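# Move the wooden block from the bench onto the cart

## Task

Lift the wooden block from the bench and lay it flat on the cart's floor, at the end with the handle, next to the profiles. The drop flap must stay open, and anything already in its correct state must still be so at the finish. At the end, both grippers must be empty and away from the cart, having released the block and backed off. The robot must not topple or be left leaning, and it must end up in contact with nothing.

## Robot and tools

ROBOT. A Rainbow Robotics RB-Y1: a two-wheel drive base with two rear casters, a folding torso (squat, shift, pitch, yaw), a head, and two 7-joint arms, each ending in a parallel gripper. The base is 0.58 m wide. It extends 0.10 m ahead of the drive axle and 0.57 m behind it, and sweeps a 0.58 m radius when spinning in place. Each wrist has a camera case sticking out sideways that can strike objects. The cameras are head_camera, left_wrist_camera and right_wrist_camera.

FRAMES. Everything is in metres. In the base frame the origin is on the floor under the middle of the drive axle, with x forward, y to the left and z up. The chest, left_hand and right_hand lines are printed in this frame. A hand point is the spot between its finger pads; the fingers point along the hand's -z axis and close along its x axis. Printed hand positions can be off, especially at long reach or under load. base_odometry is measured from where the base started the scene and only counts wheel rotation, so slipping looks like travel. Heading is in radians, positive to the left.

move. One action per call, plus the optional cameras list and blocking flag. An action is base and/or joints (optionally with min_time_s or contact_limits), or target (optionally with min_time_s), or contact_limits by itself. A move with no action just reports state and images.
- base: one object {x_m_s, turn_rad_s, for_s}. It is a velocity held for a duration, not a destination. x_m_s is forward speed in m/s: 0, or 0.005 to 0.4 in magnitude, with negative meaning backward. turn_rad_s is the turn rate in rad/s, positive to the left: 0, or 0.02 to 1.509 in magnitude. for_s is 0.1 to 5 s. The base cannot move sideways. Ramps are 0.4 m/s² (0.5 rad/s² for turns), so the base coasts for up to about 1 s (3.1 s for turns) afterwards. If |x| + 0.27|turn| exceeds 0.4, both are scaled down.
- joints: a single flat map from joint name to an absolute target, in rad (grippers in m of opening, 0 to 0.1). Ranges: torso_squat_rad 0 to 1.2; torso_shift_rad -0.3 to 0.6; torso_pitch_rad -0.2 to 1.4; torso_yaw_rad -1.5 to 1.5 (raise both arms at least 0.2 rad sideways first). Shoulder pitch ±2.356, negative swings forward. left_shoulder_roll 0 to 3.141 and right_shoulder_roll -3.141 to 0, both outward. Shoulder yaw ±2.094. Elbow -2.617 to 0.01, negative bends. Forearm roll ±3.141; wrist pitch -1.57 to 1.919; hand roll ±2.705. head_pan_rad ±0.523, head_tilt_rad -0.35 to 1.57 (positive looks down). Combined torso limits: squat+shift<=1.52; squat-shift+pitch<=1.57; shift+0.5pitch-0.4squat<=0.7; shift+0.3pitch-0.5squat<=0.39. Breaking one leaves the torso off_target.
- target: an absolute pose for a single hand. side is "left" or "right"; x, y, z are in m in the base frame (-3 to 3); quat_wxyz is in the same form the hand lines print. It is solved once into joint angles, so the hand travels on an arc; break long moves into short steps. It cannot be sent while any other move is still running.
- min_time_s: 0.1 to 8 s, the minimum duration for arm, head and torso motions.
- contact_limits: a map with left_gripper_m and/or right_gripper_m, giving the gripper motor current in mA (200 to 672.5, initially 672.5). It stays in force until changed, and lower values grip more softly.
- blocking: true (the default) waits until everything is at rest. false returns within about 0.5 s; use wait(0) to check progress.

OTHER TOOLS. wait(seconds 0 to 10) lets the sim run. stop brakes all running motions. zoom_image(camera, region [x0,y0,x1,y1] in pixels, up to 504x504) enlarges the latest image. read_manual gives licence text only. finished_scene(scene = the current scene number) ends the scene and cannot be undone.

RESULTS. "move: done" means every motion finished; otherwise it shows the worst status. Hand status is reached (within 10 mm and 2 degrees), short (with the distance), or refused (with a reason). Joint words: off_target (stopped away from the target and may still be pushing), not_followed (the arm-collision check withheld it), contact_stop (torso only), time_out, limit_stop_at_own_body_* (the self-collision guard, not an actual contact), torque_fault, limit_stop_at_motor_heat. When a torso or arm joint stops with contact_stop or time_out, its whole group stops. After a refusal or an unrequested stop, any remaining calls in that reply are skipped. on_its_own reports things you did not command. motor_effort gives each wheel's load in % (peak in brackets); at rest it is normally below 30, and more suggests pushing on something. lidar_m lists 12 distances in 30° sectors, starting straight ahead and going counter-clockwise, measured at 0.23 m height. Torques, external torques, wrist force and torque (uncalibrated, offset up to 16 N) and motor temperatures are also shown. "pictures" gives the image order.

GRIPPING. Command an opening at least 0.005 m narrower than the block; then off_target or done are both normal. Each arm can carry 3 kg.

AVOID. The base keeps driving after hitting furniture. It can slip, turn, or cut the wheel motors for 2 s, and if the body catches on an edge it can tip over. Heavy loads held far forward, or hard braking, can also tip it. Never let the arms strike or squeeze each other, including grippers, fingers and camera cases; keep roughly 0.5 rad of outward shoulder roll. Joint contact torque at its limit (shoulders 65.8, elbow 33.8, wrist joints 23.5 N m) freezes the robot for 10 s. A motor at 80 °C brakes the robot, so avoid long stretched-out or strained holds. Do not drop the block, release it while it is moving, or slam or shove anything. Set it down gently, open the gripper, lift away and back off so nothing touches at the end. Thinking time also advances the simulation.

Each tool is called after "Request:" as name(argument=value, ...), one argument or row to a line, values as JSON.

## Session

Great. Scene 2.

Request:
move(
  joints={"head_tilt_rad":0.75,"head_pan_rad":0,"left_elbow_rad":-1.6,"left_shoulder_roll_rad":0.15},
  cameras=["head_camera"],
)

Request:
move(
  joints={"head_tilt_rad":0.6,"head_pan_rad":0.52},
  cameras=["head_camera"],
)

Request:
move(
  joints={"head_tilt_rad":0.6,"head_pan_rad":-0.52},
  cameras=["head_camera"],
)

Scene clock: 2.03 s.
Joint torques (N m): left_arm=[-9.73 1.69 2.72 -9.66 -0.07 -1.98 -0.13] | right_arm=[-3.55 -0.67 -0.6 -1.38 -0.12 -0.54 -0.05]
External joint torques (N m): left_arm=[1.2 -0.77 0.88 0.97 -0.1 -0.01 -0.08] | right_arm=[0.05 0.45 -0.55 0.25 -0.18 0.06 -0.06]
Motor temperatures (°C): left_arm=[30 28 31 35 34 32 37] | right_arm=[34 30 31 30 35 36 34]
Wrist force (N): left_arm=[-5.3 0.4 -1.9] | right_arm=[-2.6 1.3 -5.0]
Wrist torque (N m): left_arm=[-0.25 -0.14 0.16] | right_arm=[-0.14 -0.12 -0.08]
Wrist force, peak (N): left_arm=[-1.9 1.1 -7.8] | right_arm=[-2.9 0.8 -5.4]
move: done
base_odometry: x=+0.000 y=+0.000 heading=+0.000
lidar_m: 0.75 1.04 1.57 4.56 1.51 1.08 1.02 1.07 1.43 3.60 1.11 0.78
base_status: not commanded
joint_positions: torso_squat_rad=+0.350 torso_shift_rad=+0.000 torso_pitch_rad=+0.000 torso_yaw_rad=+0.000 left_shoulder_pitch_rad=+0.037 left_shoulder_roll_rad=+0.150 left_shoulder_yaw_rad=-0.043 left_elbow_rad=-1.600 left_forearm_roll_rad=-0.014 left_wrist_pitch_rad=+0.002 left_hand_roll_rad=+0.027 left_gripper_m=+0.099 right_shoulder_pitch_rad=-0.040 right_shoulder_roll_rad=-0.021 right_shoulder_yaw_rad=-0.018 right_elbow_rad=-0.235 right_forearm_roll_rad=+0.049 right_wrist_pitch_rad=-0.014 right_hand_roll_rad=+0.035 right_gripper_m=+0.099 head_pan_rad=+0.000 head_tilt_rad=+0.750
joint_status: all done
wheel_motors_off: 0
motor_effort: left_wheel=+0(2) right_wheel=+1(2)
chest: x=-0.2280 y=+0.0001 z=+1.2475 quat_wxyz=(+1.000, +0.000, +0.000, +0.000) (m; base frame)
left_hand: x=+0.2791 y=+0.2481 z=+1.0166 quat_wxyz=(+0.709, +0.035, -0.701, -0.060) (m; base frame)
right_hand: x=-0.0823 y=-0.2360 z=+0.5770 quat_wxyz=(+0.989, -0.016, -0.142, +0.041) (m; base frame)
pictures: head_camera
camera_calibration:
head_camera: T_world_to_cam=[[-0.00287247, -0.999504, -0.0313571, 0.0440107], [-0.638739, 0.0259608, -0.768985, 1.03318], [0.769418, 0.0178201, -0.638497, 1.02793], [0, 0, 0, 1]] pos_world=[-0.130844, -0.00115112, 1.45221]

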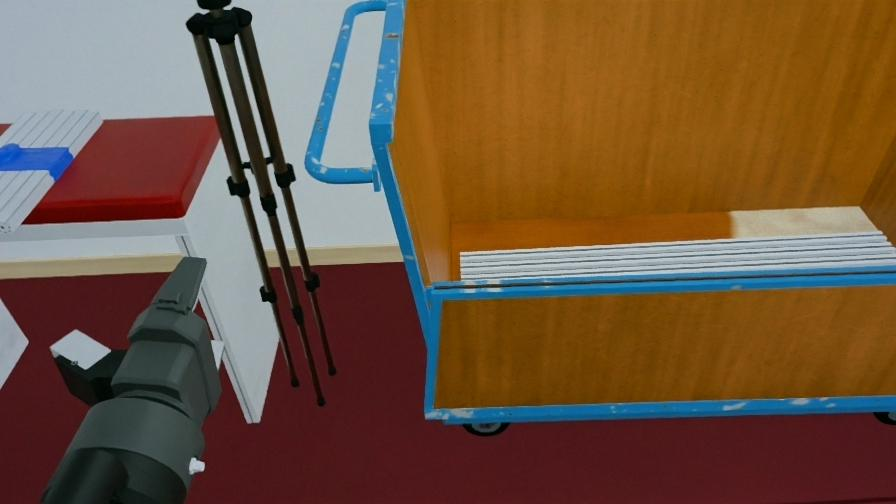

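Scene clock: 3.03 s.
Joint torques (N m): left_arm=[-9.71 2.05 2.41 -9.62 -0.03 -2.06 -0.09] | right_arm=[-3.22 -0.53 -0.85 -1.33 -0.05 -0.56 -0.05]
External joint torques (N m): left_arm=[1.22 -0.41 0.57 1.01 -0.07 -0.09 -0.04] | right_arm=[0.38 0.59 -0.81 0.3 -0.12 0.04 -0.06]
Motor temperatures (°C): left_arm=[30 28 31 35 34 32 37] | right_arm=[34 30 31 30 35 36 34]
Wrist force (N): left_arm=[-5.4 0.6 -1.7] | right_arm=[-2.7 1.0 -5.2]
Wrist torque (N m): left_arm=[-0.22 -0.16 0.19] | right_arm=[-0.08 -0.09 -0.10]
Wrist force, peak (N): left_arm=[-6.2 0.0 -2.2] | right_arm=[-2.9 1.1 -5.5]
move: done
base_odometry: x=+0.000 y=+0.000 heading=+0.000
lidar_m: 0.74 1.04 1.55 4.57 1.51 1.06 1.03 1.07 1.44 3.61 1.10 0.77
base_status: not commanded
joint_positions: torso_squat_rad=+0.350 torso_shift_rad=+0.000 torso_pitch_rad=+0.000 torso_yaw_rad=+0.000 left_shoulder_pitch_rad=+0.037 left_shoulder_roll_rad=+0.150 left_shoulder_yaw_rad=-0.043 left_elbow_rad=-1.600 left_forearm_roll_rad=-0.014 left_wrist_pitch_rad=+0.002 left_hand_roll_rad=+0.027 left_gripper_m=+0.099 right_shoulder_pitch_rad=-0.040 right_shoulder_roll_rad=-0.021 right_shoulder_yaw_rad=-0.018 right_elbow_rad=-0.235 right_forearm_roll_rad=+0.049 right_wrist_pitch_rad=-0.014 right_hand_roll_rad=+0.035 right_gripper_m=+0.099 head_pan_rad=+0.520 head_tilt_rad=+0.600
joint_status: all done
wheel_motors_off: 0
motor_effort: left_wheel=+0(1) right_wheel=+0(1)
chest: x=-0.2280 y=+0.0001 z=+1.2475 quat_wxyz=(+1.000, +0.000, +0.000, +0.000) (m; base frame)
left_hand: x=+0.2791 y=+0.2481 z=+1.0166 quat_wxyz=(+0.709, +0.035, -0.701, -0.060) (m; base frame)
right_hand: x=-0.0823 y=-0.2360 z=+0.5770 quat_wxyz=(+0.989, -0.016, -0.142, +0.041) (m; base frame)
pictures: head_camera
camera_calibration:
head_camera: T_world_to_cam=[[0.498214, -0.866483, -0.0314471, 0.147286], [-0.46132, -0.234194, -0.855767, 1.19539], [0.734143, 0.440863, -0.516405, 0.843793], [0, 0, 0, 1]] pos_world=[-0.141388, 0.0355768, 1.46335]

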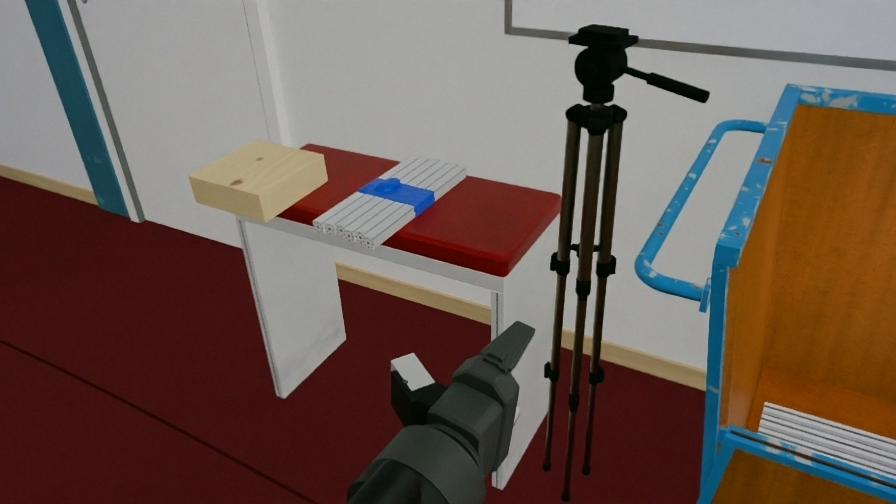

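Scene clock: 4.40 s.
Joint torques (N m): left_arm=[-9.61 1.59 2.45 -9.66 -0.01 -1.97 -0.05] | right_arm=[-3.46 -0.57 -0.33 -1.41 0.05 -0.59 -0.09]
External joint torques (N m): left_arm=[1.32 -0.87 0.61 0.97 -0.04 0 0] | right_arm=[0.14 0.54 -0.29 0.22 -0.01 0 -0.1]
Motor temperatures (°C): left_arm=[30 28 31 35 34 32 37] | right_arm=[34 30 31 30 35 36 34]
Wrist force (N): left_arm=[-4.9 0.4 -2.1] | right_arm=[-3.0 0.9 -4.5]
Wrist torque (N m): left_arm=[-0.22 -0.08 0.17] | right_arm=[-0.05 -0.14 -0.10]
Wrist force, peak (N): left_arm=[-6.1 0.8 -2.1] | right_arm=[-2.9 1.6 -5.1]
move: done
base_odometry: x=+0.000 y=+0.000 heading=+0.000
lidar_m: 0.73 1.02 1.56 4.55 1.50 1.08 1.01 1.07 1.44 3.61 1.10 0.77
base_status: not commanded
joint_positions: torso_squat_rad=+0.350 torso_shift_rad=+0.000 torso_pitch_rad=+0.000 torso_yaw_rad=+0.000 left_shoulder_pitch_rad=+0.037 left_shoulder_roll_rad=+0.150 left_shoulder_yaw_rad=-0.043 left_elbow_rad=-1.600 left_forearm_roll_rad=-0.014 left_wrist_pitch_rad=+0.002 left_hand_roll_rad=+0.027 left_gripper_m=+0.099 right_shoulder_pitch_rad=-0.040 right_shoulder_roll_rad=-0.021 right_shoulder_yaw_rad=-0.018 right_elbow_rad=-0.235 right_forearm_roll_rad=+0.049 right_wrist_pitch_rad=-0.014 right_hand_roll_rad=+0.035 right_gripper_m=+0.099 head_pan_rad=-0.520 head_tilt_rad=+0.600
joint_status: all done
wheel_motors_off: 0
motor_effort: left_wheel=+1(2) right_wheel=+0(2)
chest: x=-0.2280 y=+0.0001 z=+1.2475 quat_wxyz=(+1.000, +0.000, +0.000, +0.000) (m; base frame)
left_hand: x=+0.2791 y=+0.2481 z=+1.0166 quat_wxyz=(+0.709, +0.035, -0.701, -0.060) (m; base frame)
right_hand: x=-0.0823 y=-0.2360 z=+0.5770 quat_wxyz=(+0.989, -0.016, -0.142, +0.041) (m; base frame)
pictures: head_camera
camera_calibration:
head_camera: T_world_to_cam=[[-0.495002, -0.868321, -0.0314971, -0.0572517], [-0.435434, 0.27927, -0.855807, 1.2007], [0.751911, -0.409911, -0.516336, 0.847466], [0, 0, 0, 1]] pos_world=[-0.142731, -0.0376483, 1.46335]

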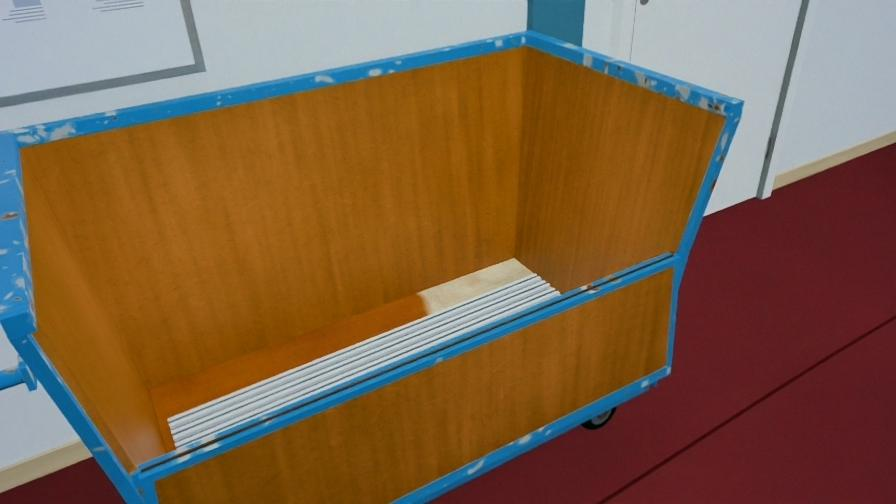

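Request:
move(
  base={"turn_rad_s":0.8,"for_s":1.96},
  joints={"torso_squat_rad":0.9,"torso_pitch_rad":0.4,"head_pan_rad":0,"head_tilt_rad":0.4},
  cameras=[],
)

Request:
move(
  base={"x_m_s":0.4,"for_s":3.22},
  joints={"right_shoulder_pitch_rad":-0.188,"right_shoulder_roll_rad":-0.012,"right_shoulder_yaw_rad":0.529,"right_elbow_rad":-1.749,"right_forearm_roll_rad":-1.441,"right_wrist_pitch_rad":-0.584,"right_hand_roll_rad":1.556},
  min_time_s=3,
  cameras=[],
)

Request:
move(
  base={"turn_rad_s":-0.8,"for_s":1.96},
  cameras=["head_camera","right_wrist_camera"],
)

Scene clock: 16.20 s.
Joint torques (N m): left_arm=[-2.65 1.86 2.09 -9.03 -0.11 -1.96 0.01] | right_arm=[7.48 -0.44 -0.7 2.74 -0.16 0.32 0.07]
External joint torques (N m): left_arm=[-0.01 -0.47 0.52 0.27 -0.14 -0.11 0.06] | right_arm=[0.27 0.45 -0.49 0.29 -0.13 0.16 0.08]
Motor temperatures (°C): left_arm=[30 28 31 36 34 32 37] | right_arm=[34 30 31 30 35 36 34]
Wrist force (N): left_arm=[-5.1 0.6 -4.2] | right_arm=[-0.4 1.3 -4.8]
Wrist torque (N m): left_arm=[-0.22 -0.14 0.18] | right_arm=[-0.10 0.01 -0.08]
Wrist force, peak (N): left_arm=[-6.2 0.8 -4.6] | right_arm=[-2.5 1.6 -5.4]
move: done
base_odometry: x=+0.000 y=+0.000 heading=+1.573
lidar_m: 4.39 1.51 1.07 1.03 1.06 1.44 3.73 1.11 0.79 0.77 1.04 1.56
base_status: done (sent for 1.97 of 1.97 s)
joint_positions: torso_squat_rad=+0.900 torso_shift_rad=+0.000 torso_pitch_rad=+0.400 torso_yaw_rad=+0.000 left_shoulder_pitch_rad=+0.037 left_shoulder_roll_rad=+0.150 left_shoulder_yaw_rad=-0.043 left_elbow_rad=-1.600 left_forearm_roll_rad=-0.014 left_wrist_pitch_rad=+0.002 left_hand_roll_rad=+0.027 left_gripper_m=+0.099 right_shoulder_pitch_rad=-0.040 right_shoulder_roll_rad=-0.021 right_shoulder_yaw_rad=-0.018 right_elbow_rad=-0.235 right_forearm_roll_rad=+0.049 right_wrist_pitch_rad=-0.014 right_hand_roll_rad=+0.035 right_gripper_m=+0.099 head_pan_rad=+0.000 head_tilt_rad=+0.400
joint_status: all done
wheel_motors_off: 0
motor_effort: left_wheel=+2(33) right_wheel=+18(50)
chest: x=-0.1075 y=+0.0001 z=+1.0006 quat_wxyz=(+0.980, +0.000, +0.199, +0.000) (m; base frame)
left_hand: x=+0.2695 y=+0.2481 z=+0.5904 quat_wxyz=(+0.835, +0.023, -0.546, -0.066) (m; base frame)
right_hand: x=-0.2345 y=-0.2360 z=+0.3264 quat_wxyz=(+0.997, -0.008, +0.057, +0.043) (m; base frame)
pictures: none
No camera images: "cameras" was empty.

Scene clock: 20.80 s.
Joint torques (N m): left_arm=[-2.38 1.49 2.12 -8.83 0.05 -2.11 -0.02] | right_arm=[-0.33 0.91 -1.64 -5.36 0.5 -1.24 -0.29]
External joint torques (N m): left_arm=[0.25 -0.84 0.54 0.47 0.01 -0.26 0.03] | right_arm=[1.29 -0.46 -2.05 0.24 0.12 0.07 -0.32]
Motor temperatures (°C): left_arm=[30 28 31 36 34 32 37] | right_arm=[34 30 31 30 35 36 34]
Wrist force (N): left_arm=[-4.3 0.8 -3.5] | right_arm=[-5.0 1.5 -2.3]
Wrist torque (N m): left_arm=[-0.24 -0.05 0.14] | right_arm=[-0.11 -0.21 -0.14]
Wrist force, peak (N): left_arm=[-5.7 0.6 -4.8] | right_arm=[-8.0 1.9 -1.9]
move: limit_stop_at_own_body_leg
base_odometry: x=-0.003 y=+1.293 heading=+1.574
lidar_m: 4.30 1.53 1.08 1.04 1.08 1.46 3.84 1.42 1.17 0.90 1.52 2.06
base_status: done (sent for 3.23 of 3.23 s)
joint_positions: torso_squat_rad=+0.900 torso_shift_rad=+0.000 torso_pitch_rad=+0.400 torso_yaw_rad=+0.000 left_shoulder_pitch_rad=+0.037 left_shoulder_roll_rad=+0.150 left_shoulder_yaw_rad=-0.043 left_elbow_rad=-1.600 left_forearm_roll_rad=-0.014 left_wrist_pitch_rad=+0.002 left_hand_roll_rad=+0.027 left_gripper_m=+0.099 right_shoulder_pitch_rad=-0.111 right_shoulder_roll_rad=-0.017 right_shoulder_yaw_rad=+0.245 right_elbow_rad=-0.964 right_forearm_roll_rad=-0.669 right_wrist_pitch_rad=-0.288 right_hand_roll_rad=+0.768 right_gripper_m=+0.099 head_pan_rad=+0.000 head_tilt_rad=+0.400
joint_status: right_shoulder_pitch_rad limit_stop_at_own_body_leg (moved -0.071 of -0.148); right_shoulder_roll_rad limit_stop_at_own_body_leg (moved +0.004 of +0.009); right_shoulder_yaw_rad limit_stop_at_own_body_leg (moved +0.263 of +0.547); right_elbow_rad limit_stop_at_own_body_leg (moved -0.729 of -1.514); right_forearm_roll_rad limit_stop_at_own_body_leg (moved -0.718 of -1.490); right_wrist_pitch_rad limit_stop_at_own_body_leg (moved -0.275 of -0.570); right_hand_roll_rad limit_stop_at_own_body_leg (moved +0.733 of +1.521)
wheel_motors_off: 0
on_its_own: right_shoulder_pitch_rad is held at -0.111, not at your -0.188, since a limit_stop_at_own_body_leg; right_shoulder_yaw_rad is held at +0.245, not at your +0.529, since a limit_stop_at_own_body_leg; right_elbow_rad is held at -0.964, not at your -1.749, since a limit_stop_at_own_body_leg; right_forearm_roll_rad is held at -0.669, not at your -1.441, since a limit_stop_at_own_body_leg; right_wrist_pitch_rad is held at -0.288, not at your -0.584, since a limit_stop_at_own_body_leg; right_hand_roll_rad is held at +0.768, not at your +1.556, since a limit_stop_at_own_body_leg
motor_effort: left_wheel=+14(39) right_wheel=-12(52)
chest: x=-0.1075 y=+0.0001 z=+1.0006 quat_wxyz=(+0.980, +0.000, +0.199, +0.000) (m; base frame)
left_hand: x=+0.2695 y=+0.2482 z=+0.5904 quat_wxyz=(+0.835, +0.023, -0.546, -0.066) (m; base frame)
right_hand: x=+0.1789 y=-0.1456 z=+0.4403 quat_wxyz=(+0.891, -0.015, -0.436, +0.124) (m; base frame)
pictures: none
No camera images: "cameras" was empty.

not run: a stop that you did not command came earlier in this reply.

Request:
move(
  base={"turn_rad_s":-0.8,"for_s":1.96},
  joints={"right_shoulder_pitch_rad":-0.05,"right_shoulder_roll_rad":-0.35,"right_shoulder_yaw_rad":0.35,"right_elbow_rad":-1.9,"right_forearm_roll_rad":-1.441,"right_wrist_pitch_rad":-0.4,"right_hand_roll_rad":1.556},
  min_time_s=2,
  cameras=[],
)

Request:
move(
  base={"x_m_s":0.25,"for_s":1.4},
  joints={"right_shoulder_pitch_rad":-0.188,"right_shoulder_roll_rad":-0.012,"right_shoulder_yaw_rad":0.529,"right_elbow_rad":-1.749,"right_forearm_roll_rad":-1.441,"right_wrist_pitch_rad":-0.584,"right_hand_roll_rad":1.556,"head_tilt_rad":0.25},
  min_time_s=1.5,
  cameras=["head_camera","right_wrist_camera"],
)

Scene clock: 26.67 s.
Joint torques (N m): left_arm=[-2.51 1.41 2.14 -8.76 -0.05 -2.01 0.04] | right_arm=[-3.61 -3.05 -1.5 -10.67 0.77 -0.67 -0.06]
External joint torques (N m): left_arm=[0.12 -0.92 0.57 0.54 -0.08 -0.16 0.09] | right_arm=[0.55 -0.5 1.01 -1.05 -0.08 -0.04 -0.11]
Motor temperatures (°C): left_arm=[30 28 31 36 34 32 37] | right_arm=[34 30 31 30 35 36 34]
Wrist force (N): left_arm=[-4.9 1.0 -4.2] | right_arm=[-6.8 2.7 0.9]
Wrist torque (N m): left_arm=[-0.30 -0.13 0.17] | right_arm=[-0.27 -0.34 -0.14]
Wrist force, peak (N): left_arm=[-5.6 0.8 -5.1] | right_arm=[-7.2 2.7 0.7]
move: done
base_odometry: x=-0.003 y=+1.293 heading=+0.001
lidar_m: 0.90 1.52 2.06 4.31 1.54 1.10 1.04 1.09 1.48 3.69 1.41 1.16
base_status: done (sent for 1.97 of 1.97 s)
joint_positions: torso_squat_rad=+0.900 torso_shift_rad=+0.000 torso_pitch_rad=+0.400 torso_yaw_rad=+0.000 left_shoulder_pitch_rad=+0.037 left_shoulder_roll_rad=+0.150 left_shoulder_yaw_rad=-0.043 left_elbow_rad=-1.600 left_forearm_roll_rad=-0.014 left_wrist_pitch_rad=+0.002 left_hand_roll_rad=+0.027 left_gripper_m=+0.099 right_shoulder_pitch_rad=-0.050 right_shoulder_roll_rad=-0.350 right_shoulder_yaw_rad=+0.350 right_elbow_rad=-1.900 right_forearm_roll_rad=-1.441 right_wrist_pitch_rad=-0.400 right_hand_roll_rad=+1.556 right_gripper_m=+0.099 head_pan_rad=+0.000 head_tilt_rad=+0.400
joint_status: all done
wheel_motors_off: 0
motor_effort: left_wheel=+20(38) right_wheel=-2(43)
chest: x=-0.1075 y=+0.0001 z=+1.0006 quat_wxyz=(+0.980, +0.000, +0.199, +0.000) (m; base frame)
left_hand: x=+0.2695 y=+0.2482 z=+0.5904 quat_wxyz=(+0.835, +0.023, -0.546, -0.066) (m; base frame)
right_hand: x=+0.3195 y=-0.1845 z=+0.7559 quat_wxyz=(+0.693, -0.088, -0.703, +0.136) (m; base frame)
pictures: none
No camera images: "cameras" was empty.

Scene clock: 29.07 s.
Joint torques (N m): left_arm=[-1.9 1.4 2.2 -8.72 -0.05 -2 -0.03] | right_arm=[-6.56 6.91 1.7 -10.1 1.1 -0.29 0.07]
External joint torques (N m): left_arm=[0.73 -0.93 0.63 0.58 -0.09 -0.15 0.02] | right_arm=[-0.22 2.27 0.6 -0.35 -0.05 -0.26 0.02]
Motor temperatures (°C): left_arm=[30 28 31 36 34 32 37] | right_arm=[34 30 31 30 35 36 34]
Wrist force (N): left_arm=[-5.3 0.5 -4.3] | right_arm=[-7.4 1.0 1.6]
Wrist torque (N m): left_arm=[-0.23 -0.16 0.19] | right_arm=[-0.15 -0.44 -0.11]
Wrist force, peak (N): left_arm=[-5.1 0.9 -5.4] | right_arm=[-7.8 1.5 1.1]
move: done
base_odometry: x=+0.347 y=+1.293 heading=+0.001
lidar_m: 0.53 1.18 1.58 4.04 2.06 1.46 1.40 1.47 1.93 1.69 0.89 0.99
base_status: done (sent for 1.4 of 1.4 s)
joint_positions: torso_squat_rad=+0.900 torso_shift_rad=+0.000 torso_pitch_rad=+0.400 torso_yaw_rad=+0.000 left_shoulder_pitch_rad=+0.037 left_shoulder_roll_rad=+0.150 left_shoulder_yaw_rad=-0.043 left_elbow_rad=-1.600 left_forearm_roll_rad=-0.014 left_wrist_pitch_rad=+0.002 left_hand_roll_rad=+0.027 left_gripper_m=+0.099 right_shoulder_pitch_rad=-0.188 right_shoulder_roll_rad=-0.012 right_shoulder_yaw_rad=+0.529 right_elbow_rad=-1.749 right_forearm_roll_rad=-1.441 right_wrist_pitch_rad=-0.584 right_hand_roll_rad=+1.556 right_gripper_m=+0.099 head_pan_rad=+0.000 head_tilt_rad=+0.250
joint_status: all done
wheel_motors_off: 0
motor_effort: left_wheel=-8(48) right_wheel=+7(38)
chest: x=-0.1075 y=+0.0001 z=+1.0006 quat_wxyz=(+0.980, +0.000, +0.199, +0.000) (m; base frame)
left_hand: x=+0.2695 y=+0.2481 z=+0.5904 quat_wxyz=(+0.835, +0.023, -0.546, -0.066) (m; base frame)
right_hand: x=+0.3297 y=-0.0607 z=+0.7651 quat_wxyz=(+0.708, +0.000, -0.706, +0.000) (m; base frame)
pictures: head_camera, right_wrist_camera
camera_calibration:
head_camera: T_world_to_cam=[[0.000267299, -0.999504, -0.0314856, 0.0361506], [-0.558917, 0.0259593, -0.828817, 1.02138], [0.829223, 0.0178194, -0.558633, 0.609984], [0, 0, 0, 1]] pos_world=[0.0650437, -0.00125113, 1.18843]
right_wrist_camera: T_world_to_cam=[[0.0233198, -0.0299201, -0.99928, 0.753827], [-0.506339, 0.861514, -0.0376113, 0.275108], [0.862019, 0.506851, 0.00494066, -0.185082], [0, 0, 0, 1]] pos_world=[0.281263, -0.120646, 0.764546]

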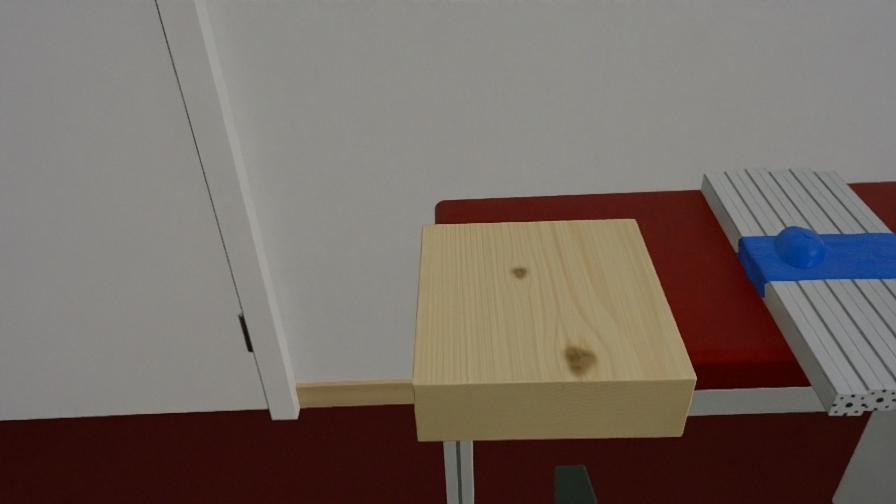

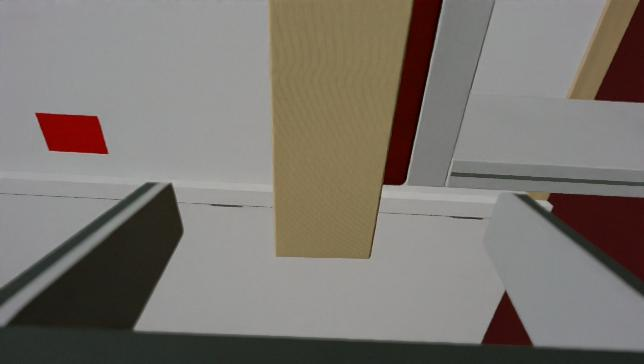

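Request:
move(
  target={"side":"right","x":0.33,"y":-0.075,"z":0.764,"quat_wxyz":[0.7071,0,-0.7071,0]},
  min_time_s=0.7,
  cameras=[],
)

Request:
move(
  base={"x_m_s":0.13,"for_s":1.0},
  joints={"right_gripper_m":0.092},
  cameras=["head_camera","right_wrist_camera"],
)

Scene clock: 33.73 s.
Joint torques (N m): left_arm=[-2.11 1.41 2.16 -8.75 -0.01 -2.05 -0.07] | right_arm=[-4.62 3.06 -1.25 -11.31 0.72 0.08 -0.26]
External joint torques (N m): left_arm=[0.52 -0.92 0.59 0.54 -0.04 -0.2 -0.02] | right_arm=[1.56 -0.85 -2.03 -1.51 -0.4 0.14 -0.31]
Motor temperatures (°C): left_arm=[30 28 31 36 34 32 37] | right_arm=[34 30 31 30 35 36 34]
Wrist force (N): left_arm=[-4.7 0.4 -3.6] | right_arm=[-7.2 1.0 1.0]
Wrist torque (N m): left_arm=[-0.23 -0.11 0.20] | right_arm=[-0.17 -0.41 -0.11]
Wrist force, peak (N): left_arm=[-5.6 0.6 -4.6] | right_arm=[-7.6 1.0 1.6]
move: done
base_odometry: x=+0.347 y=+1.293 heading=+0.001
lidar_m: 0.55 1.19 1.59 4.04 2.06 1.47 1.40 1.47 1.95 1.68 0.90 0.99
base_status: not commanded
joint_positions: torso_squat_rad=+0.900 torso_shift_rad=+0.000 torso_pitch_rad=+0.400 torso_yaw_rad=+0.000 left_shoulder_pitch_rad=+0.037 left_shoulder_roll_rad=+0.150 left_shoulder_yaw_rad=-0.043 left_elbow_rad=-1.600 left_forearm_roll_rad=-0.014 left_wrist_pitch_rad=+0.002 left_hand_roll_rad=+0.027 left_gripper_m=+0.099 right_shoulder_pitch_rad=-0.176 right_shoulder_roll_rad=-0.045 right_shoulder_yaw_rad=+0.512 right_elbow_rad=-1.771 right_forearm_roll_rad=-1.452 right_wrist_pitch_rad=-0.568 right_hand_roll_rad=+1.540 right_gripper_m=+0.099 head_pan_rad=+0.000 head_tilt_rad=+0.250
joint_status: all done
wheel_motors_off: 0
motor_effort: left_wheel=-7(8) right_wheel=+6(9)
chest: x=-0.1075 y=+0.0001 z=+1.0006 quat_wxyz=(+0.980, +0.000, +0.199, +0.000) (m; base frame)
left_hand: x=+0.2695 y=+0.2481 z=+0.5904 quat_wxyz=(+0.835, +0.023, -0.546, -0.066) (m; base frame)
right_hand: x=+0.3301 y=-0.0744 z=+0.7644 quat_wxyz=(+0.707, +0.000, -0.707, +0.000) (m; base frame)
right_hand_status: reached (checked arc, planned for 0.7 s): 1 mm and 0.0 deg off.
pictures: none
No camera images: "cameras" was empty.

Scene clock: 35.37 s.
Joint torques (N m): left_arm=[-2.37 1.33 1.89 -8.8 0.02 -2.01 -0.05] | right_arm=[-5.87 3.04 -1.43 -10.79 0.79 0.06 -0.31]
External joint torques (N m): left_arm=[0.26 -0.99 0.31 0.49 -0.01 -0.16 -0.01] | right_arm=[0.3 -0.86 -2.21 -1 -0.33 0.12 -0.36]
Motor temperatures (°C): left_arm=[30 28 31 36 34 32 37] | right_arm=[34 30 31 30 35 36 34]
Wrist force (N): left_arm=[-4.6 0.4 -4.1] | right_arm=[-6.9 0.6 1.1]
Wrist torque (N m): left_arm=[-0.26 -0.07 0.20] | right_arm=[-0.06 -0.41 -0.12]
Wrist force, peak (N): left_arm=[-5.5 1.1 -4.5] | right_arm=[-7.7 0.7 1.7]
move: done
base_odometry: x=+0.477 y=+1.293 heading=+0.000
lidar_m: 0.41 1.06 1.40 3.60 2.27 1.61 1.53 1.60 2.13 1.20 0.82 0.98
base_status: done (sent for 1 of 1 s)
joint_positions: torso_squat_rad=+0.900 torso_shift_rad=+0.000 torso_pitch_rad=+0.400 torso_yaw_rad=+0.000 left_shoulder_pitch_rad=+0.037 left_shoulder_roll_rad=+0.150 left_shoulder_yaw_rad=-0.043 left_elbow_rad=-1.600 left_forearm_roll_rad=-0.014 left_wrist_pitch_rad=+0.002 left_hand_roll_rad=+0.027 left_gripper_m=+0.099 right_shoulder_pitch_rad=-0.176 right_shoulder_roll_rad=-0.045 right_shoulder_yaw_rad=+0.512 right_elbow_rad=-1.771 right_forearm_roll_rad=-1.452 right_wrist_pitch_rad=-0.568 right_hand_roll_rad=+1.540 right_gripper_m=+0.092 head_pan_rad=+0.000 head_tilt_rad=+0.250
joint_status: all done
wheel_motors_off: 0
motor_effort: left_wheel=-10(24) right_wheel=+9(31)
chest: x=-0.1074 y=+0.0001 z=+1.0006 quat_wxyz=(+0.980, +0.000, +0.199, +0.000) (m; base frame)
left_hand: x=+0.2695 y=+0.2482 z=+0.5904 quat_wxyz=(+0.835, +0.023, -0.546, -0.066) (m; base frame)
right_hand: x=+0.3300 y=-0.0745 z=+0.7643 quat_wxyz=(+0.707, +0.000, -0.707, +0.000) (m; base frame)
pictures: head_camera, right_wrist_camera
camera_calibration:
head_camera: T_world_to_cam=[[0.000267299, -0.999504, -0.0314856, 0.0361506], [-0.558917, 0.0259593, -0.828817, 1.02144], [0.829223, 0.0178194, -0.558633, 0.609901], [0, 0, 0, 1]] pos_world=[0.0651437, -0.00125113, 1.18843]
right_wrist_camera: T_world_to_cam=[[0.0265491, -0.0290988, -0.999224, 0.751579], [-0.506441, 0.861413, -0.0385415, 0.287839], [0.861866, 0.507071, 0.00813287, -0.180717], [0, 0, 0, 1]] pos_world=[0.281574, -0.134442, 0.763559]

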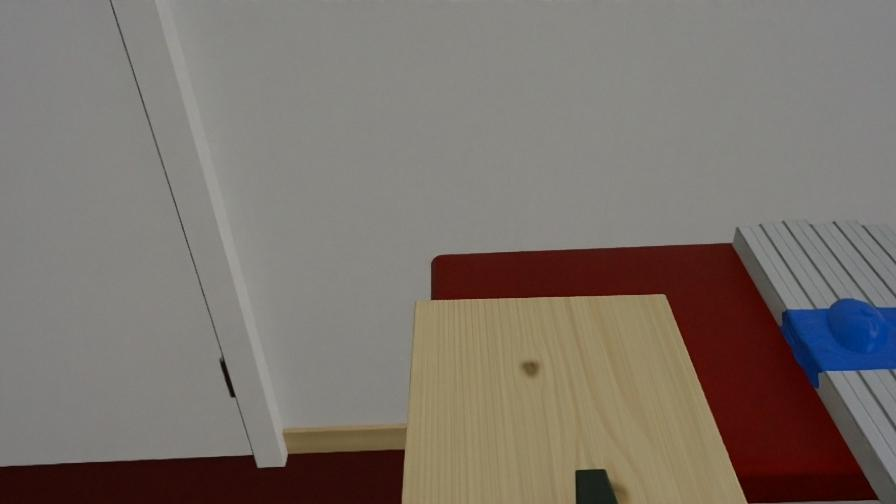

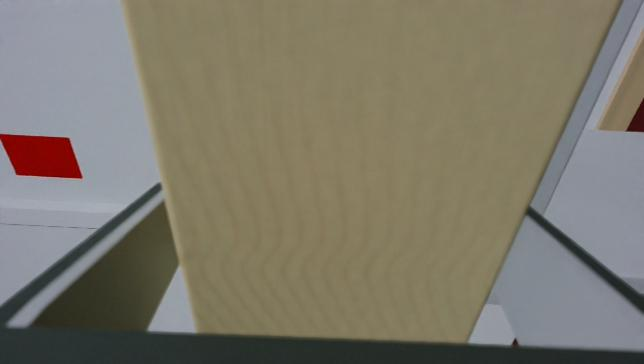

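Request:
move(
  base={"x_m_s":0.05,"for_s":0.24},
  cameras=[],
)

Request:
move(
  joints={"right_gripper_m":0.055},
  cameras=["right_wrist_camera"],
)

Request:
move(
  target={"side":"right","x":0.32,"y":-0.075,"z":0.83,"quat_wxyz":[0.7071,0,-0.7071,0]},
  min_time_s=2,
  cameras=["head_camera","right_wrist_camera"],
)

Scene clock: 38.00 s.
Joint torques (N m): left_arm=[-2.26 1.44 2.21 -8.75 -0.06 -1.99 -0.07] | right_arm=[-5.65 3 -1.11 -10.6 0.92 0.1 -0.34]
External joint torques (N m): left_arm=[0.37 -0.88 0.64 0.55 -0.09 -0.14 -0.03] | right_arm=[0.53 -0.9 -1.88 -0.81 -0.2 0.16 -0.39]
Motor temperatures (°C): left_arm=[30 28 31 36 34 32 37] | right_arm=[34 30 31 31 35 36 34]
Wrist force (N): left_arm=[-5.7 0.7 -4.4] | right_arm=[-7.5 1.0 1.7]
Wrist torque (N m): left_arm=[-0.22 -0.18 0.20] | right_arm=[-0.15 -0.44 -0.11]
Wrist force, peak (N): left_arm=[-5.9 0.3 -4.2] | right_arm=[-7.7 1.3 1.4]
move: done
base_odometry: x=+0.489 y=+1.293 heading=-0.001
lidar_m: 0.37 1.04 1.38 3.56 2.29 1.63 1.54 1.60 2.15 1.21 0.81 0.98
base_status: done (sent for 0.23 of 0.23 s)
joint_positions: torso_squat_rad=+0.900 torso_shift_rad=+0.000 torso_pitch_rad=+0.400 torso_yaw_rad=+0.000 left_shoulder_pitch_rad=+0.037 left_shoulder_roll_rad=+0.150 left_shoulder_yaw_rad=-0.043 left_elbow_rad=-1.600 left_forearm_roll_rad=-0.014 left_wrist_pitch_rad=+0.002 left_hand_roll_rad=+0.027 left_gripper_m=+0.099 right_shoulder_pitch_rad=-0.176 right_shoulder_roll_rad=-0.045 right_shoulder_yaw_rad=+0.512 right_elbow_rad=-1.771 right_forearm_roll_rad=-1.452 right_wrist_pitch_rad=-0.568 right_hand_roll_rad=+1.540 right_gripper_m=+0.092 head_pan_rad=+0.000 head_tilt_rad=+0.250
joint_status: not commanded
wheel_motors_off: 0
motor_effort: left_wheel=-6(22) right_wheel=+6(32)
chest: x=-0.1075 y=+0.0001 z=+1.0006 quat_wxyz=(+0.980, +0.000, +0.199, +0.000) (m; base frame)
left_hand: x=+0.2695 y=+0.2482 z=+0.5904 quat_wxyz=(+0.835, +0.023, -0.546, -0.066) (m; base frame)
right_hand: x=+0.3300 y=-0.0745 z=+0.7644 quat_wxyz=(+0.707, +0.000, -0.707, +0.000) (m; base frame)
pictures: none
No camera images: "cameras" was empty.

Scene clock: 38.90 s.
Joint torques (N m): left_arm=[-2.53 1.37 2.23 -8.91 -0.05 -2.02 -0.15] | right_arm=[-6.49 3.39 -0.78 -10.84 0.9 0.02 -0.21]
External joint torques (N m): left_arm=[0.1 -0.96 0.65 0.39 -0.08 -0.17 -0.1] | right_arm=[-0.31 -0.51 -1.55 -1.05 -0.22 0.08 -0.26]
Motor temperatures (°C): left_arm=[30 28 31 36 34 32 37] | right_arm=[34 30 31 31 35 36 34]
Wrist force (N): left_arm=[-5.7 0.8 -3.8] | right_arm=[-7.6 1.0 0.0]
Wrist torque (N m): left_arm=[-0.29 -0.22 0.19] | right_arm=[-0.09 -0.52 -0.25]
Wrist force, peak (N): left_arm=[-5.1 1.3 -5.0] | right_arm=[-8.3 0.7 1.9]
move: off_target
base_odometry: x=+0.489 y=+1.293 heading=-0.001
lidar_m: 0.39 1.03 1.38 3.56 2.28 1.62 1.54 1.61 2.14 1.22 0.82 0.98
base_status: not commanded
joint_positions: torso_squat_rad=+0.900 torso_shift_rad=+0.000 torso_pitch_rad=+0.400 torso_yaw_rad=+0.000 left_shoulder_pitch_rad=+0.037 left_shoulder_roll_rad=+0.150 left_shoulder_yaw_rad=-0.043 left_elbow_rad=-1.600 left_forearm_roll_rad=-0.014 left_wrist_pitch_rad=+0.002 left_hand_roll_rad=+0.027 left_gripper_m=+0.099 right_shoulder_pitch_rad=-0.176 right_shoulder_roll_rad=-0.045 right_shoulder_yaw_rad=+0.512 right_elbow_rad=-1.771 right_forearm_roll_rad=-1.452 right_wrist_pitch_rad=-0.568 right_hand_roll_rad=+1.539 right_gripper_m=+0.075 head_pan_rad=+0.000 head_tilt_rad=+0.250
joint_status: right_gripper_m off_target (ended at +0.075, target +0.055)
wheel_motors_off: 0
motor_effort: left_wheel=-5(7) right_wheel=+7(8)
chest: x=-0.1075 y=+0.0001 z=+1.0006 quat_wxyz=(+0.980, +0.000, +0.199, +0.000) (m; base frame)
left_hand: x=+0.2695 y=+0.2482 z=+0.5904 quat_wxyz=(+0.835, +0.023, -0.546, -0.066) (m; base frame)
right_hand: x=+0.3300 y=-0.0745 z=+0.7644 quat_wxyz=(+0.707, +0.000, -0.707, +0.000) (m; base frame)
pictures: right_wrist_camera
camera_calibration:
right_wrist_camera: T_world_to_cam=[[0.0266356, -0.0290489, -0.999223, 0.751564], [-0.506438, 0.861415, -0.0385424, 0.287789], [0.861865, 0.507071, 0.00823285, -0.180708], [0, 0, 0, 1]] pos_world=[0.281474, -0.134442, 0.76356]

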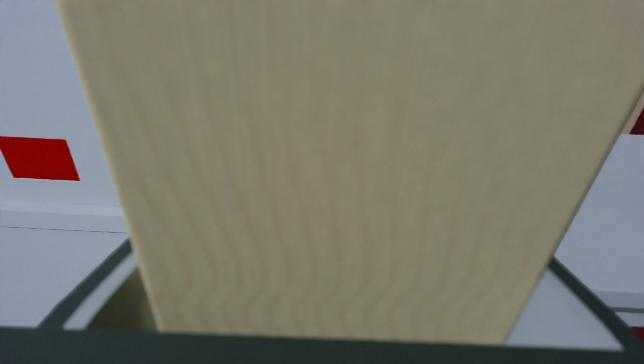

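Scene clock: 41.23 s.
Joint torques (N m): left_arm=[-2.54 1.62 2.42 -8.67 0.09 -2.06 -0.13] | right_arm=[-14.62 10.23 3.25 -24.15 3.89 3.64 -0.04]
External joint torques (N m): left_arm=[0.07 -0.71 0.85 0.63 0.06 -0.21 -0.08] | right_arm=[-9.28 5.76 1.79 -14.26 2.97 2.87 -0.09]
Motor temperatures (°C): left_arm=[30 28 31 36 34 32 37] | right_arm=[34 30 31 31 35 36 34]
Wrist force (N): left_arm=[-4.7 1.2 -3.6] | right_arm=[-28.0 1.8 0.9]
Wrist torque (N m): left_arm=[-0.33 -0.08 0.17] | right_arm=[-0.08 1.94 0.24]
Wrist force, peak (N): left_arm=[-5.3 0.4 -5.3] | right_arm=[-30.3 2.5 0.3]
move: done
base_odometry: x=+0.489 y=+1.293 heading=-0.001
lidar_m: 0.39 1.04 1.38 3.57 2.27 1.61 1.53 1.61 2.15 1.19 0.82 0.98
base_status: not commanded
joint_positions: torso_squat_rad=+0.900 torso_shift_rad=+0.000 torso_pitch_rad=+0.401 torso_yaw_rad=+0.000 left_shoulder_pitch_rad=+0.037 left_shoulder_roll_rad=+0.150 left_shoulder_yaw_rad=-0.043 left_elbow_rad=-1.600 left_forearm_roll_rad=-0.014 left_wrist_pitch_rad=+0.002 left_hand_roll_rad=+0.027 left_gripper_m=+0.099 right_shoulder_pitch_rad=-0.103 right_shoulder_roll_rad=-0.001 right_shoulder_yaw_rad=+0.524 right_elbow_rad=-2.042 right_forearm_roll_rad=-1.765 right_wrist_pitch_rad=-0.542 right_hand_roll_rad=+1.985 right_gripper_m=+0.074 head_pan_rad=+0.000 head_tilt_rad=+0.250
joint_status: all done
wheel_motors_off: 0
motor_effort: left_wheel=-6(7) right_wheel=+6(8)
chest: x=-0.1072 y=+0.0001 z=+1.0006 quat_wxyz=(+0.980, +0.000, +0.199, +0.000) (m; base frame)
left_hand: x=+0.2695 y=+0.2482 z=+0.5901 quat_wxyz=(+0.835, +0.023, -0.546, -0.066) (m; base frame)
right_hand: x=+0.3196 y=-0.0751 z=+0.8267 quat_wxyz=(+0.707, -0.001, -0.708, +0.000) (m; base frame)
right_hand_status: reached (checked arc, planned for 2.0 s): 3 mm and 0.1 deg off.
pictures: head_camera, right_wrist_camera
camera_calibration:
head_camera: T_world_to_cam=[[0.000251843, -0.999504, -0.0314864, 0.0361494], [-0.559331, 0.0259597, -0.828538, 1.02122], [0.828944, 0.01782, -0.559048, 0.610109], [0, 0, 0, 1]] pos_world=[0.0654432, -0.00125113, 1.18833]
right_wrist_camera: T_world_to_cam=[[0.0275817, -0.0309293, -0.999141, 0.8136], [-0.505988, 0.861583, -0.0406391, 0.287135], [0.862099, 0.506674, 0.00811402, -0.172057], [0, 0, 0, 1]] pos_world=[0.271177, -0.13505, 0.825966]

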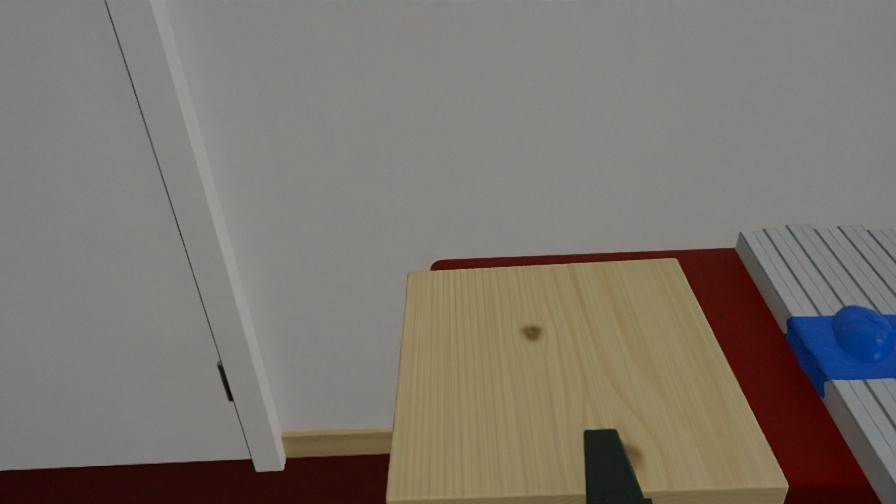

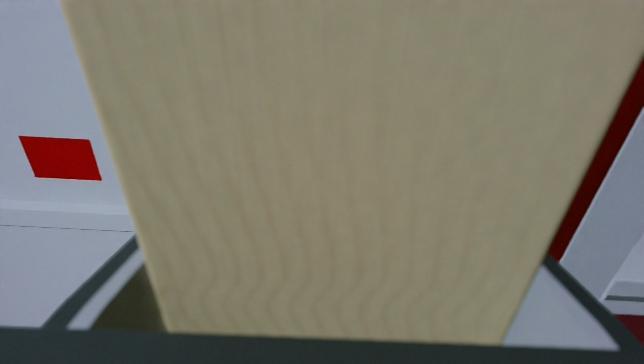

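Request:
move(
  base={"x_m_s":-0.1,"for_s":0.4},
  cameras=[],
)

Request:
move(
  target={"side":"right","x":0.30,"y":-0.10,"z":0.88,"quat_wxyz":[0.7071,0,-0.7071,0]},
  min_time_s=1.5,
  cameras=[],
)

Request:
move(
  base={"turn_rad_s":0.5,"for_s":3.11},
  joints={"head_pan_rad":-0.5,"head_tilt_rad":0.6},
  cameras=["head_camera"],
)

Scene clock: 52.07 s.
Joint torques (N m): left_arm=[-2.87 1.17 1.96 -8.76 -0.04 -2.06 -0.09] | right_arm=[-16.44 9.83 2.79 -23.46 4 3.65 -0.13]
External joint torques (N m): left_arm=[-0.27 -1.16 0.38 0.53 -0.07 -0.21 -0.05] | right_arm=[-11.1 5.36 1.32 -13.57 3.08 2.88 -0.18]
Motor temperatures (°C): left_arm=[30 28 31 36 34 32 37] | right_arm=[34 30 31 32 36 37 34]
Wrist force (N): left_arm=[-5.0 1.0 -4.0] | right_arm=[-28.2 2.3 1.0]
Wrist torque (N m): left_arm=[-0.32 -0.08 0.11] | right_arm=[-0.13 1.77 0.23]
Wrist force, peak (N): left_arm=[-5.7 0.6 -4.5] | right_arm=[-30.3 1.7 1.3]
move: done
base_odometry: x=+0.448 y=+1.294 heading=+0.000
lidar_m: 0.43 1.08 1.43 3.71 2.23 1.56 1.50 1.55 2.09 1.26 0.84 0.98
base_status: done (sent for 0.4 of 0.4 s)
joint_positions: torso_squat_rad=+0.900 torso_shift_rad=+0.000 torso_pitch_rad=+0.401 torso_yaw_rad=+0.000 left_shoulder_pitch_rad=+0.037 left_shoulder_roll_rad=+0.150 left_shoulder_yaw_rad=-0.043 left_elbow_rad=-1.600 left_forearm_roll_rad=-0.014 left_wrist_pitch_rad=+0.002 left_hand_roll_rad=+0.027 left_gripper_m=+0.099 right_shoulder_pitch_rad=-0.103 right_shoulder_roll_rad=-0.001 right_shoulder_yaw_rad=+0.524 right_elbow_rad=-2.042 right_forearm_roll_rad=-1.765 right_wrist_pitch_rad=-0.542 right_hand_roll_rad=+1.985 right_gripper_m=+0.074 head_pan_rad=+0.000 head_tilt_rad=+0.250
joint_status: not commanded
wheel_motors_off: 0
motor_effort: left_wheel=+4(26) right_wheel=-4(23)
chest: x=-0.1072 y=+0.0001 z=+1.0006 quat_wxyz=(+0.980, +0.000, +0.199, +0.000) (m; base frame)
left_hand: x=+0.2695 y=+0.2482 z=+0.5900 quat_wxyz=(+0.835, +0.023, -0.546, -0.066) (m; base frame)
right_hand: x=+0.3196 y=-0.0752 z=+0.8266 quat_wxyz=(+0.707, -0.001, -0.707, +0.000) (m; base frame)
pictures: none
No camera images: "cameras" was empty.

Scene clock: 53.90 s.
Joint torques (N m): left_arm=[-3.02 1.55 1.95 -8.87 -0.07 -1.99 -0.08] | right_arm=[-13.54 5.34 2.08 -23.41 3.53 6.17 -0.21]
External joint torques (N m): left_arm=[-0.41 -0.78 0.38 0.42 -0.1 -0.14 -0.03] | right_arm=[-9.32 2.13 1.15 -13.73 2.72 4.89 -0.26]
Motor temperatures (°C): left_arm=[30 28 31 36 34 32 37] | right_arm=[34 30 31 33 36 37 34]
Wrist force (N): left_arm=[-5.4 0.6 -3.8] | right_arm=[-28.6 1.8 0.7]
Wrist torque (N m): left_arm=[-0.24 -0.18 0.14] | right_arm=[-0.06 1.90 0.23]
Wrist force, peak (N): left_arm=[-5.6 0.7 -4.7] | right_arm=[-30.1 1.5 0.3]
move: done
base_odometry: x=+0.448 y=+1.294 heading=+0.000
lidar_m: 0.43 1.09 1.44 3.70 2.23 1.58 1.49 1.56 2.10 1.26 0.84 0.99
base_status: not commanded
joint_positions: torso_squat_rad=+0.900 torso_shift_rad=+0.000 torso_pitch_rad=+0.401 torso_yaw_rad=+0.000 left_shoulder_pitch_rad=+0.037 left_shoulder_roll_rad=+0.150 left_shoulder_yaw_rad=-0.043 left_elbow_rad=-1.600 left_forearm_roll_rad=-0.014 left_wrist_pitch_rad=+0.002 left_hand_roll_rad=+0.027 left_gripper_m=+0.099 right_shoulder_pitch_rad=-0.055 right_shoulder_roll_rad=-0.070 right_shoulder_yaw_rad=+0.547 right_elbow_rad=-2.311 right_forearm_roll_rad=-2.059 right_wrist_pitch_rad=-0.637 right_hand_roll_rad=+2.305 right_gripper_m=+0.074 head_pan_rad=+0.000 head_tilt_rad=+0.250
joint_status: all done
wheel_motors_off: 0
motor_effort: left_wheel=+4(5) right_wheel=-4(5)
chest: x=-0.1071 y=+0.0001 z=+1.0006 quat_wxyz=(+0.980, +0.000, +0.199, +0.000) (m; base frame)
left_hand: x=+0.2695 y=+0.2482 z=+0.5900 quat_wxyz=(+0.835, +0.023, -0.546, -0.066) (m; base frame)
right_hand: x=+0.2998 y=-0.1001 z=+0.8772 quat_wxyz=(+0.709, -0.001, -0.706, +0.000) (m; base frame)
right_hand_status: reached (checked arc, planned for 1.5 s): 3 mm and 0.3 deg off.
pictures: none
No camera images: "cameras" was empty.

Scene clock: 58.33 s.
Joint torques (N m): left_arm=[-2.77 1.34 1.99 -8.83 -0.06 -2.05 0.01] | right_arm=[-13.4 5.02 2.07 -23.36 3.7 6.28 -0.15]
External joint torques (N m): left_arm=[-0.16 -0.99 0.42 0.46 -0.09 -0.2 0.06] | right_arm=[-9.18 1.81 1.15 -13.68 2.89 5 -0.2]
Motor temperatures (°C): left_arm=[30 28 31 36 34 32 37] | right_arm=[34 30 31 33 36 37 34]
Wrist force (N): left_arm=[-5.0 0.8 -3.9] | right_arm=[-28.4 1.0 0.8]
Wrist torque (N m): left_arm=[-0.28 -0.12 0.17] | right_arm=[-0.06 1.86 0.22]
Wrist force, peak (N): left_arm=[-5.4 0.3 -5.1] | right_arm=[-29.5 1.7 0.1]
move: done
base_odometry: x=+0.448 y=+1.293 heading=+1.549
lidar_m: 3.59 2.25 1.59 1.49 1.54 2.06 1.37 0.85 0.99 0.45 1.08 1.41
base_status: done (sent for 3.1 of 3.1 s)
joint_positions: torso_squat_rad=+0.900 torso_shift_rad=+0.000 torso_pitch_rad=+0.401 torso_yaw_rad=+0.000 left_shoulder_pitch_rad=+0.037 left_shoulder_roll_rad=+0.150 left_shoulder_yaw_rad=-0.043 left_elbow_rad=-1.600 left_forearm_roll_rad=-0.014 left_wrist_pitch_rad=+0.002 left_hand_roll_rad=+0.027 left_gripper_m=+0.099 right_shoulder_pitch_rad=-0.054 right_shoulder_roll_rad=-0.070 right_shoulder_yaw_rad=+0.547 right_elbow_rad=-2.312 right_forearm_roll_rad=-2.059 right_wrist_pitch_rad=-0.637 right_hand_roll_rad=+2.305 right_gripper_m=+0.074 head_pan_rad=-0.500 head_tilt_rad=+0.600
joint_status: all done
wheel_motors_off: 0
motor_effort: left_wheel=+0(39) right_wheel=+17(30)
chest: x=-0.1071 y=+0.0000 z=+1.0006 quat_wxyz=(+0.980, +0.000, +0.199, +0.000) (m; base frame)
left_hand: x=+0.2695 y=+0.2482 z=+0.5900 quat_wxyz=(+0.835, +0.023, -0.546, -0.066) (m; base frame)
right_hand: x=+0.2998 y=-0.1001 z=+0.8772 quat_wxyz=(+0.709, -0.001, -0.706, +0.000) (m; base frame)
pictures: head_camera
camera_calibration:
head_camera: T_world_to_cam=[[-0.45202, -0.878027, 0.157311, -0.189932], [-0.739877, 0.270543, -0.615946, 0.769523], [0.498258, -0.394811, -0.771922, 0.857446], [0, 0, 0, 1]] pos_world=[0.0562701, -0.0364249, 1.16575]

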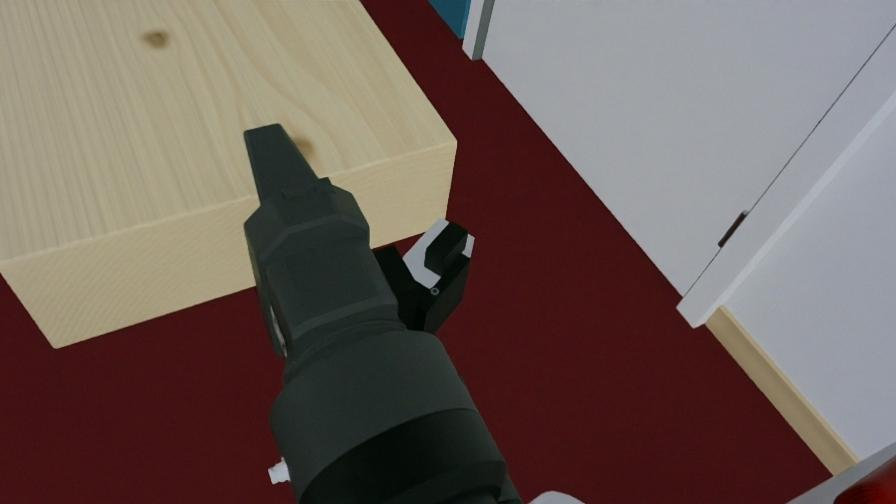

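Request:
move(
  base={"x_m_s":-0.3,"for_s":4.0},
  cameras=["head_camera"],
)

Scene clock: 64.43 s.
Joint torques (N m): left_arm=[-3.06 1.58 2.18 -8.86 -0.07 -2.07 -0.11] | right_arm=[-14.68 5.65 0.82 -23.06 3.74 6.22 -0.14]
External joint torques (N m): left_arm=[-0.45 -0.74 0.61 0.43 -0.1 -0.22 -0.07] | right_arm=[-10.46 2.44 -0.1 -13.37 2.92 4.93 -0.19]
Motor temperatures (°C): left_arm=[30 28 31 36 34 32 37] | right_arm=[34 30 31 34 36 37 34]
Wrist force (N): left_arm=[-4.7 0.5 -4.3] | right_arm=[-28.8 1.7 0.7]
Wrist torque (N m): left_arm=[-0.23 -0.09 0.16] | right_arm=[0.05 1.84 0.28]
Wrist force, peak (N): left_arm=[-6.0 0.6 -4.2] | right_arm=[-29.8 1.5 1.4]
move: done
base_odometry: x=+0.423 y=+0.094 heading=+1.550
lidar_m: 3.78 2.15 1.52 1.45 1.49 1.98 4.94 0.50 0.35 0.33 0.63 0.68
base_status: done (sent for 4 of 4 s)
joint_positions: torso_squat_rad=+0.900 torso_shift_rad=+0.000 torso_pitch_rad=+0.401 torso_yaw_rad=+0.000 left_shoulder_pitch_rad=+0.037 left_shoulder_roll_rad=+0.150 left_shoulder_yaw_rad=-0.043 left_elbow_rad=-1.600 left_forearm_roll_rad=-0.014 left_wrist_pitch_rad=+0.002 left_hand_roll_rad=+0.027 left_gripper_m=+0.099 right_shoulder_pitch_rad=-0.054 right_shoulder_roll_rad=-0.070 right_shoulder_yaw_rad=+0.548 right_elbow_rad=-2.312 right_forearm_roll_rad=-2.059 right_wrist_pitch_rad=-0.637 right_hand_roll_rad=+2.305 right_gripper_m=+0.074 head_pan_rad=-0.500 head_tilt_rad=+0.600
joint_status: not commanded
wheel_motors_off: 0
motor_effort: left_wheel=+16(37) right_wheel=-15(33)
chest: x=-0.1072 y=+0.0000 z=+1.0006 quat_wxyz=(+0.980, +0.000, +0.199, +0.000) (m; base frame)
left_hand: x=+0.2695 y=+0.2482 z=+0.5900 quat_wxyz=(+0.835, +0.023, -0.546, -0.066) (m; base frame)
right_hand: x=+0.2997 y=-0.1001 z=+0.8773 quat_wxyz=(+0.709, -0.001, -0.706, +0.000) (m; base frame)
pictures: head_camera
camera_calibration:
head_camera: T_world_to_cam=[[-0.451967, -0.878075, 0.157198, -0.189866], [-0.739845, 0.270539, -0.615985, 0.769554], [0.498352, -0.394707, -0.771914, 0.857562], [0, 0, 0, 1]] pos_world=[0.0561701, -0.0364252, 1.16584]

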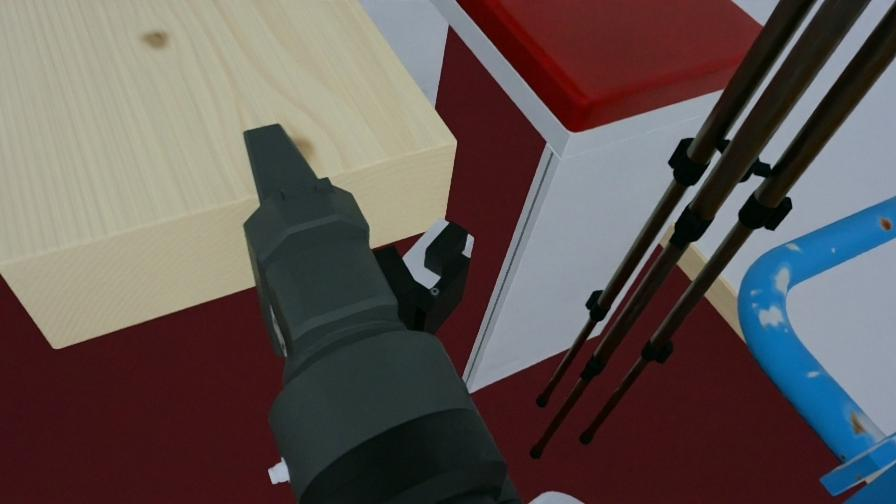

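Request:
move(
  base={"x_m_s":-0.25,"for_s":2.47},
  joints={"head_pan_rad":-0.52,"head_tilt_rad":0.85},
  cameras=["head_camera"],
)

Scene clock: 69.40 s.
Joint torques (N m): left_arm=[-2.8 1.21 1.97 -8.85 0.01 -2.03 -0.01] | right_arm=[-14.21 4.9 0.94 -23.15 3.78 6.3 -0.16]
External joint torques (N m): left_arm=[-0.19 -1.12 0.4 0.44 -0.02 -0.18 0.04] | right_arm=[-10 1.69 0.02 -13.46 2.97 4.99 -0.21]
Motor temperatures (°C): left_arm=[30 28 31 36 34 32 37] | right_arm=[34 30 31 34 36 37 34]
Wrist force (N): left_arm=[-5.4 0.4 -4.2] | right_arm=[-29.1 0.6 0.5]
Wrist torque (N m): left_arm=[-0.22 -0.21 0.17] | right_arm=[-0.06 1.81 0.22]
Wrist force, peak (N): left_arm=[-5.8 0.5 -4.9] | right_arm=[-30.5 1.9 0.3]
move: done
base_odometry: x=+0.411 y=-0.523 heading=+1.552
lidar_m: 1.87 2.11 1.50 1.41 1.46 1.95 4.87 0.52 0.37 0.36 0.35 0.49
base_status: done (sent for 2.47 of 2.47 s)
joint_positions: torso_squat_rad=+0.900 torso_shift_rad=+0.000 torso_pitch_rad=+0.401 torso_yaw_rad=+0.000 left_shoulder_pitch_rad=+0.037 left_shoulder_roll_rad=+0.150 left_shoulder_yaw_rad=-0.043 left_elbow_rad=-1.600 left_forearm_roll_rad=-0.014 left_wrist_pitch_rad=+0.002 left_hand_roll_rad=+0.027 left_gripper_m=+0.099 right_shoulder_pitch_rad=-0.054 right_shoulder_roll_rad=-0.070 right_shoulder_yaw_rad=+0.548 right_elbow_rad=-2.312 right_forearm_roll_rad=-2.059 right_wrist_pitch_rad=-0.637 right_hand_roll_rad=+2.305 right_gripper_m=+0.074 head_pan_rad=-0.520 head_tilt_rad=+0.850
joint_status: all done
wheel_motors_off: 0
motor_effort: left_wheel=+16(34) right_wheel=-16(38)
chest: x=-0.1072 y=+0.0000 z=+1.0006 quat_wxyz=(+0.980, +0.000, +0.199, +0.000) (m; base frame)
left_hand: x=+0.2695 y=+0.2482 z=+0.5900 quat_wxyz=(+0.835, +0.023, -0.546, -0.066) (m; base frame)
right_hand: x=+0.2997 y=-0.1001 z=+0.8772 quat_wxyz=(+0.709, -0.001, -0.706, +0.000) (m; base frame)
pictures: head_camera
camera_calibration:
head_camera: T_world_to_cam=[[-0.474176, -0.86441, 0.167188, -0.201832], [-0.830865, 0.376524, -0.409747, 0.526149], [0.29124, -0.333203, -0.896747, 1.00246], [0, 0, 0, 1]] pos_world=[0.0494991, -0.0385511, 1.14828]

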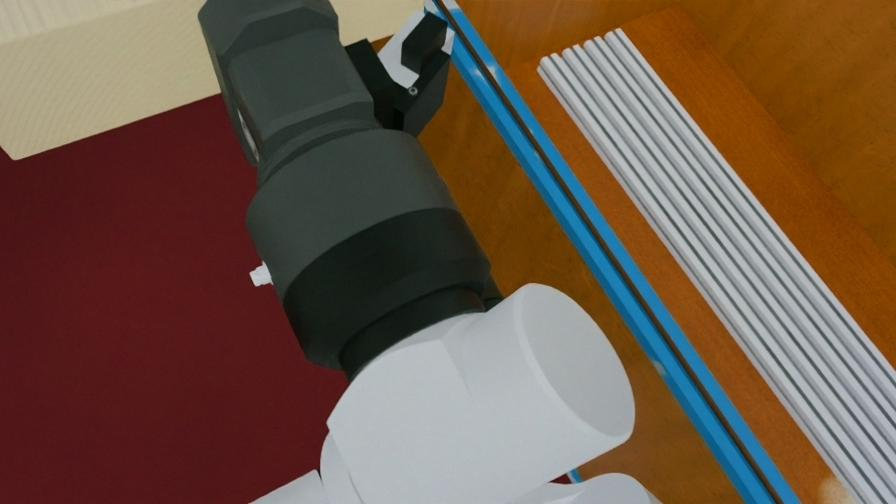

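Request:
zoom_image(
  camera="head_camera",
  region=[400, 0, 896, 504],
)

Scaled by 1.000.

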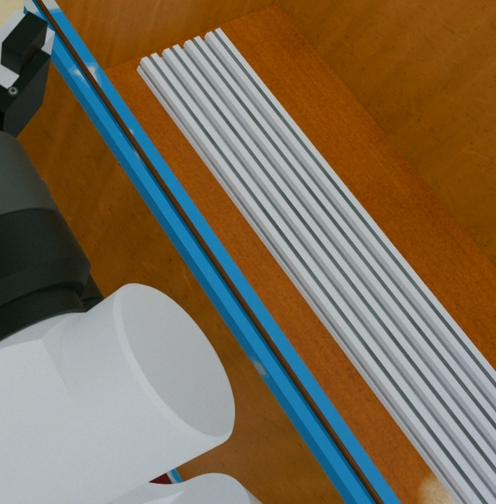

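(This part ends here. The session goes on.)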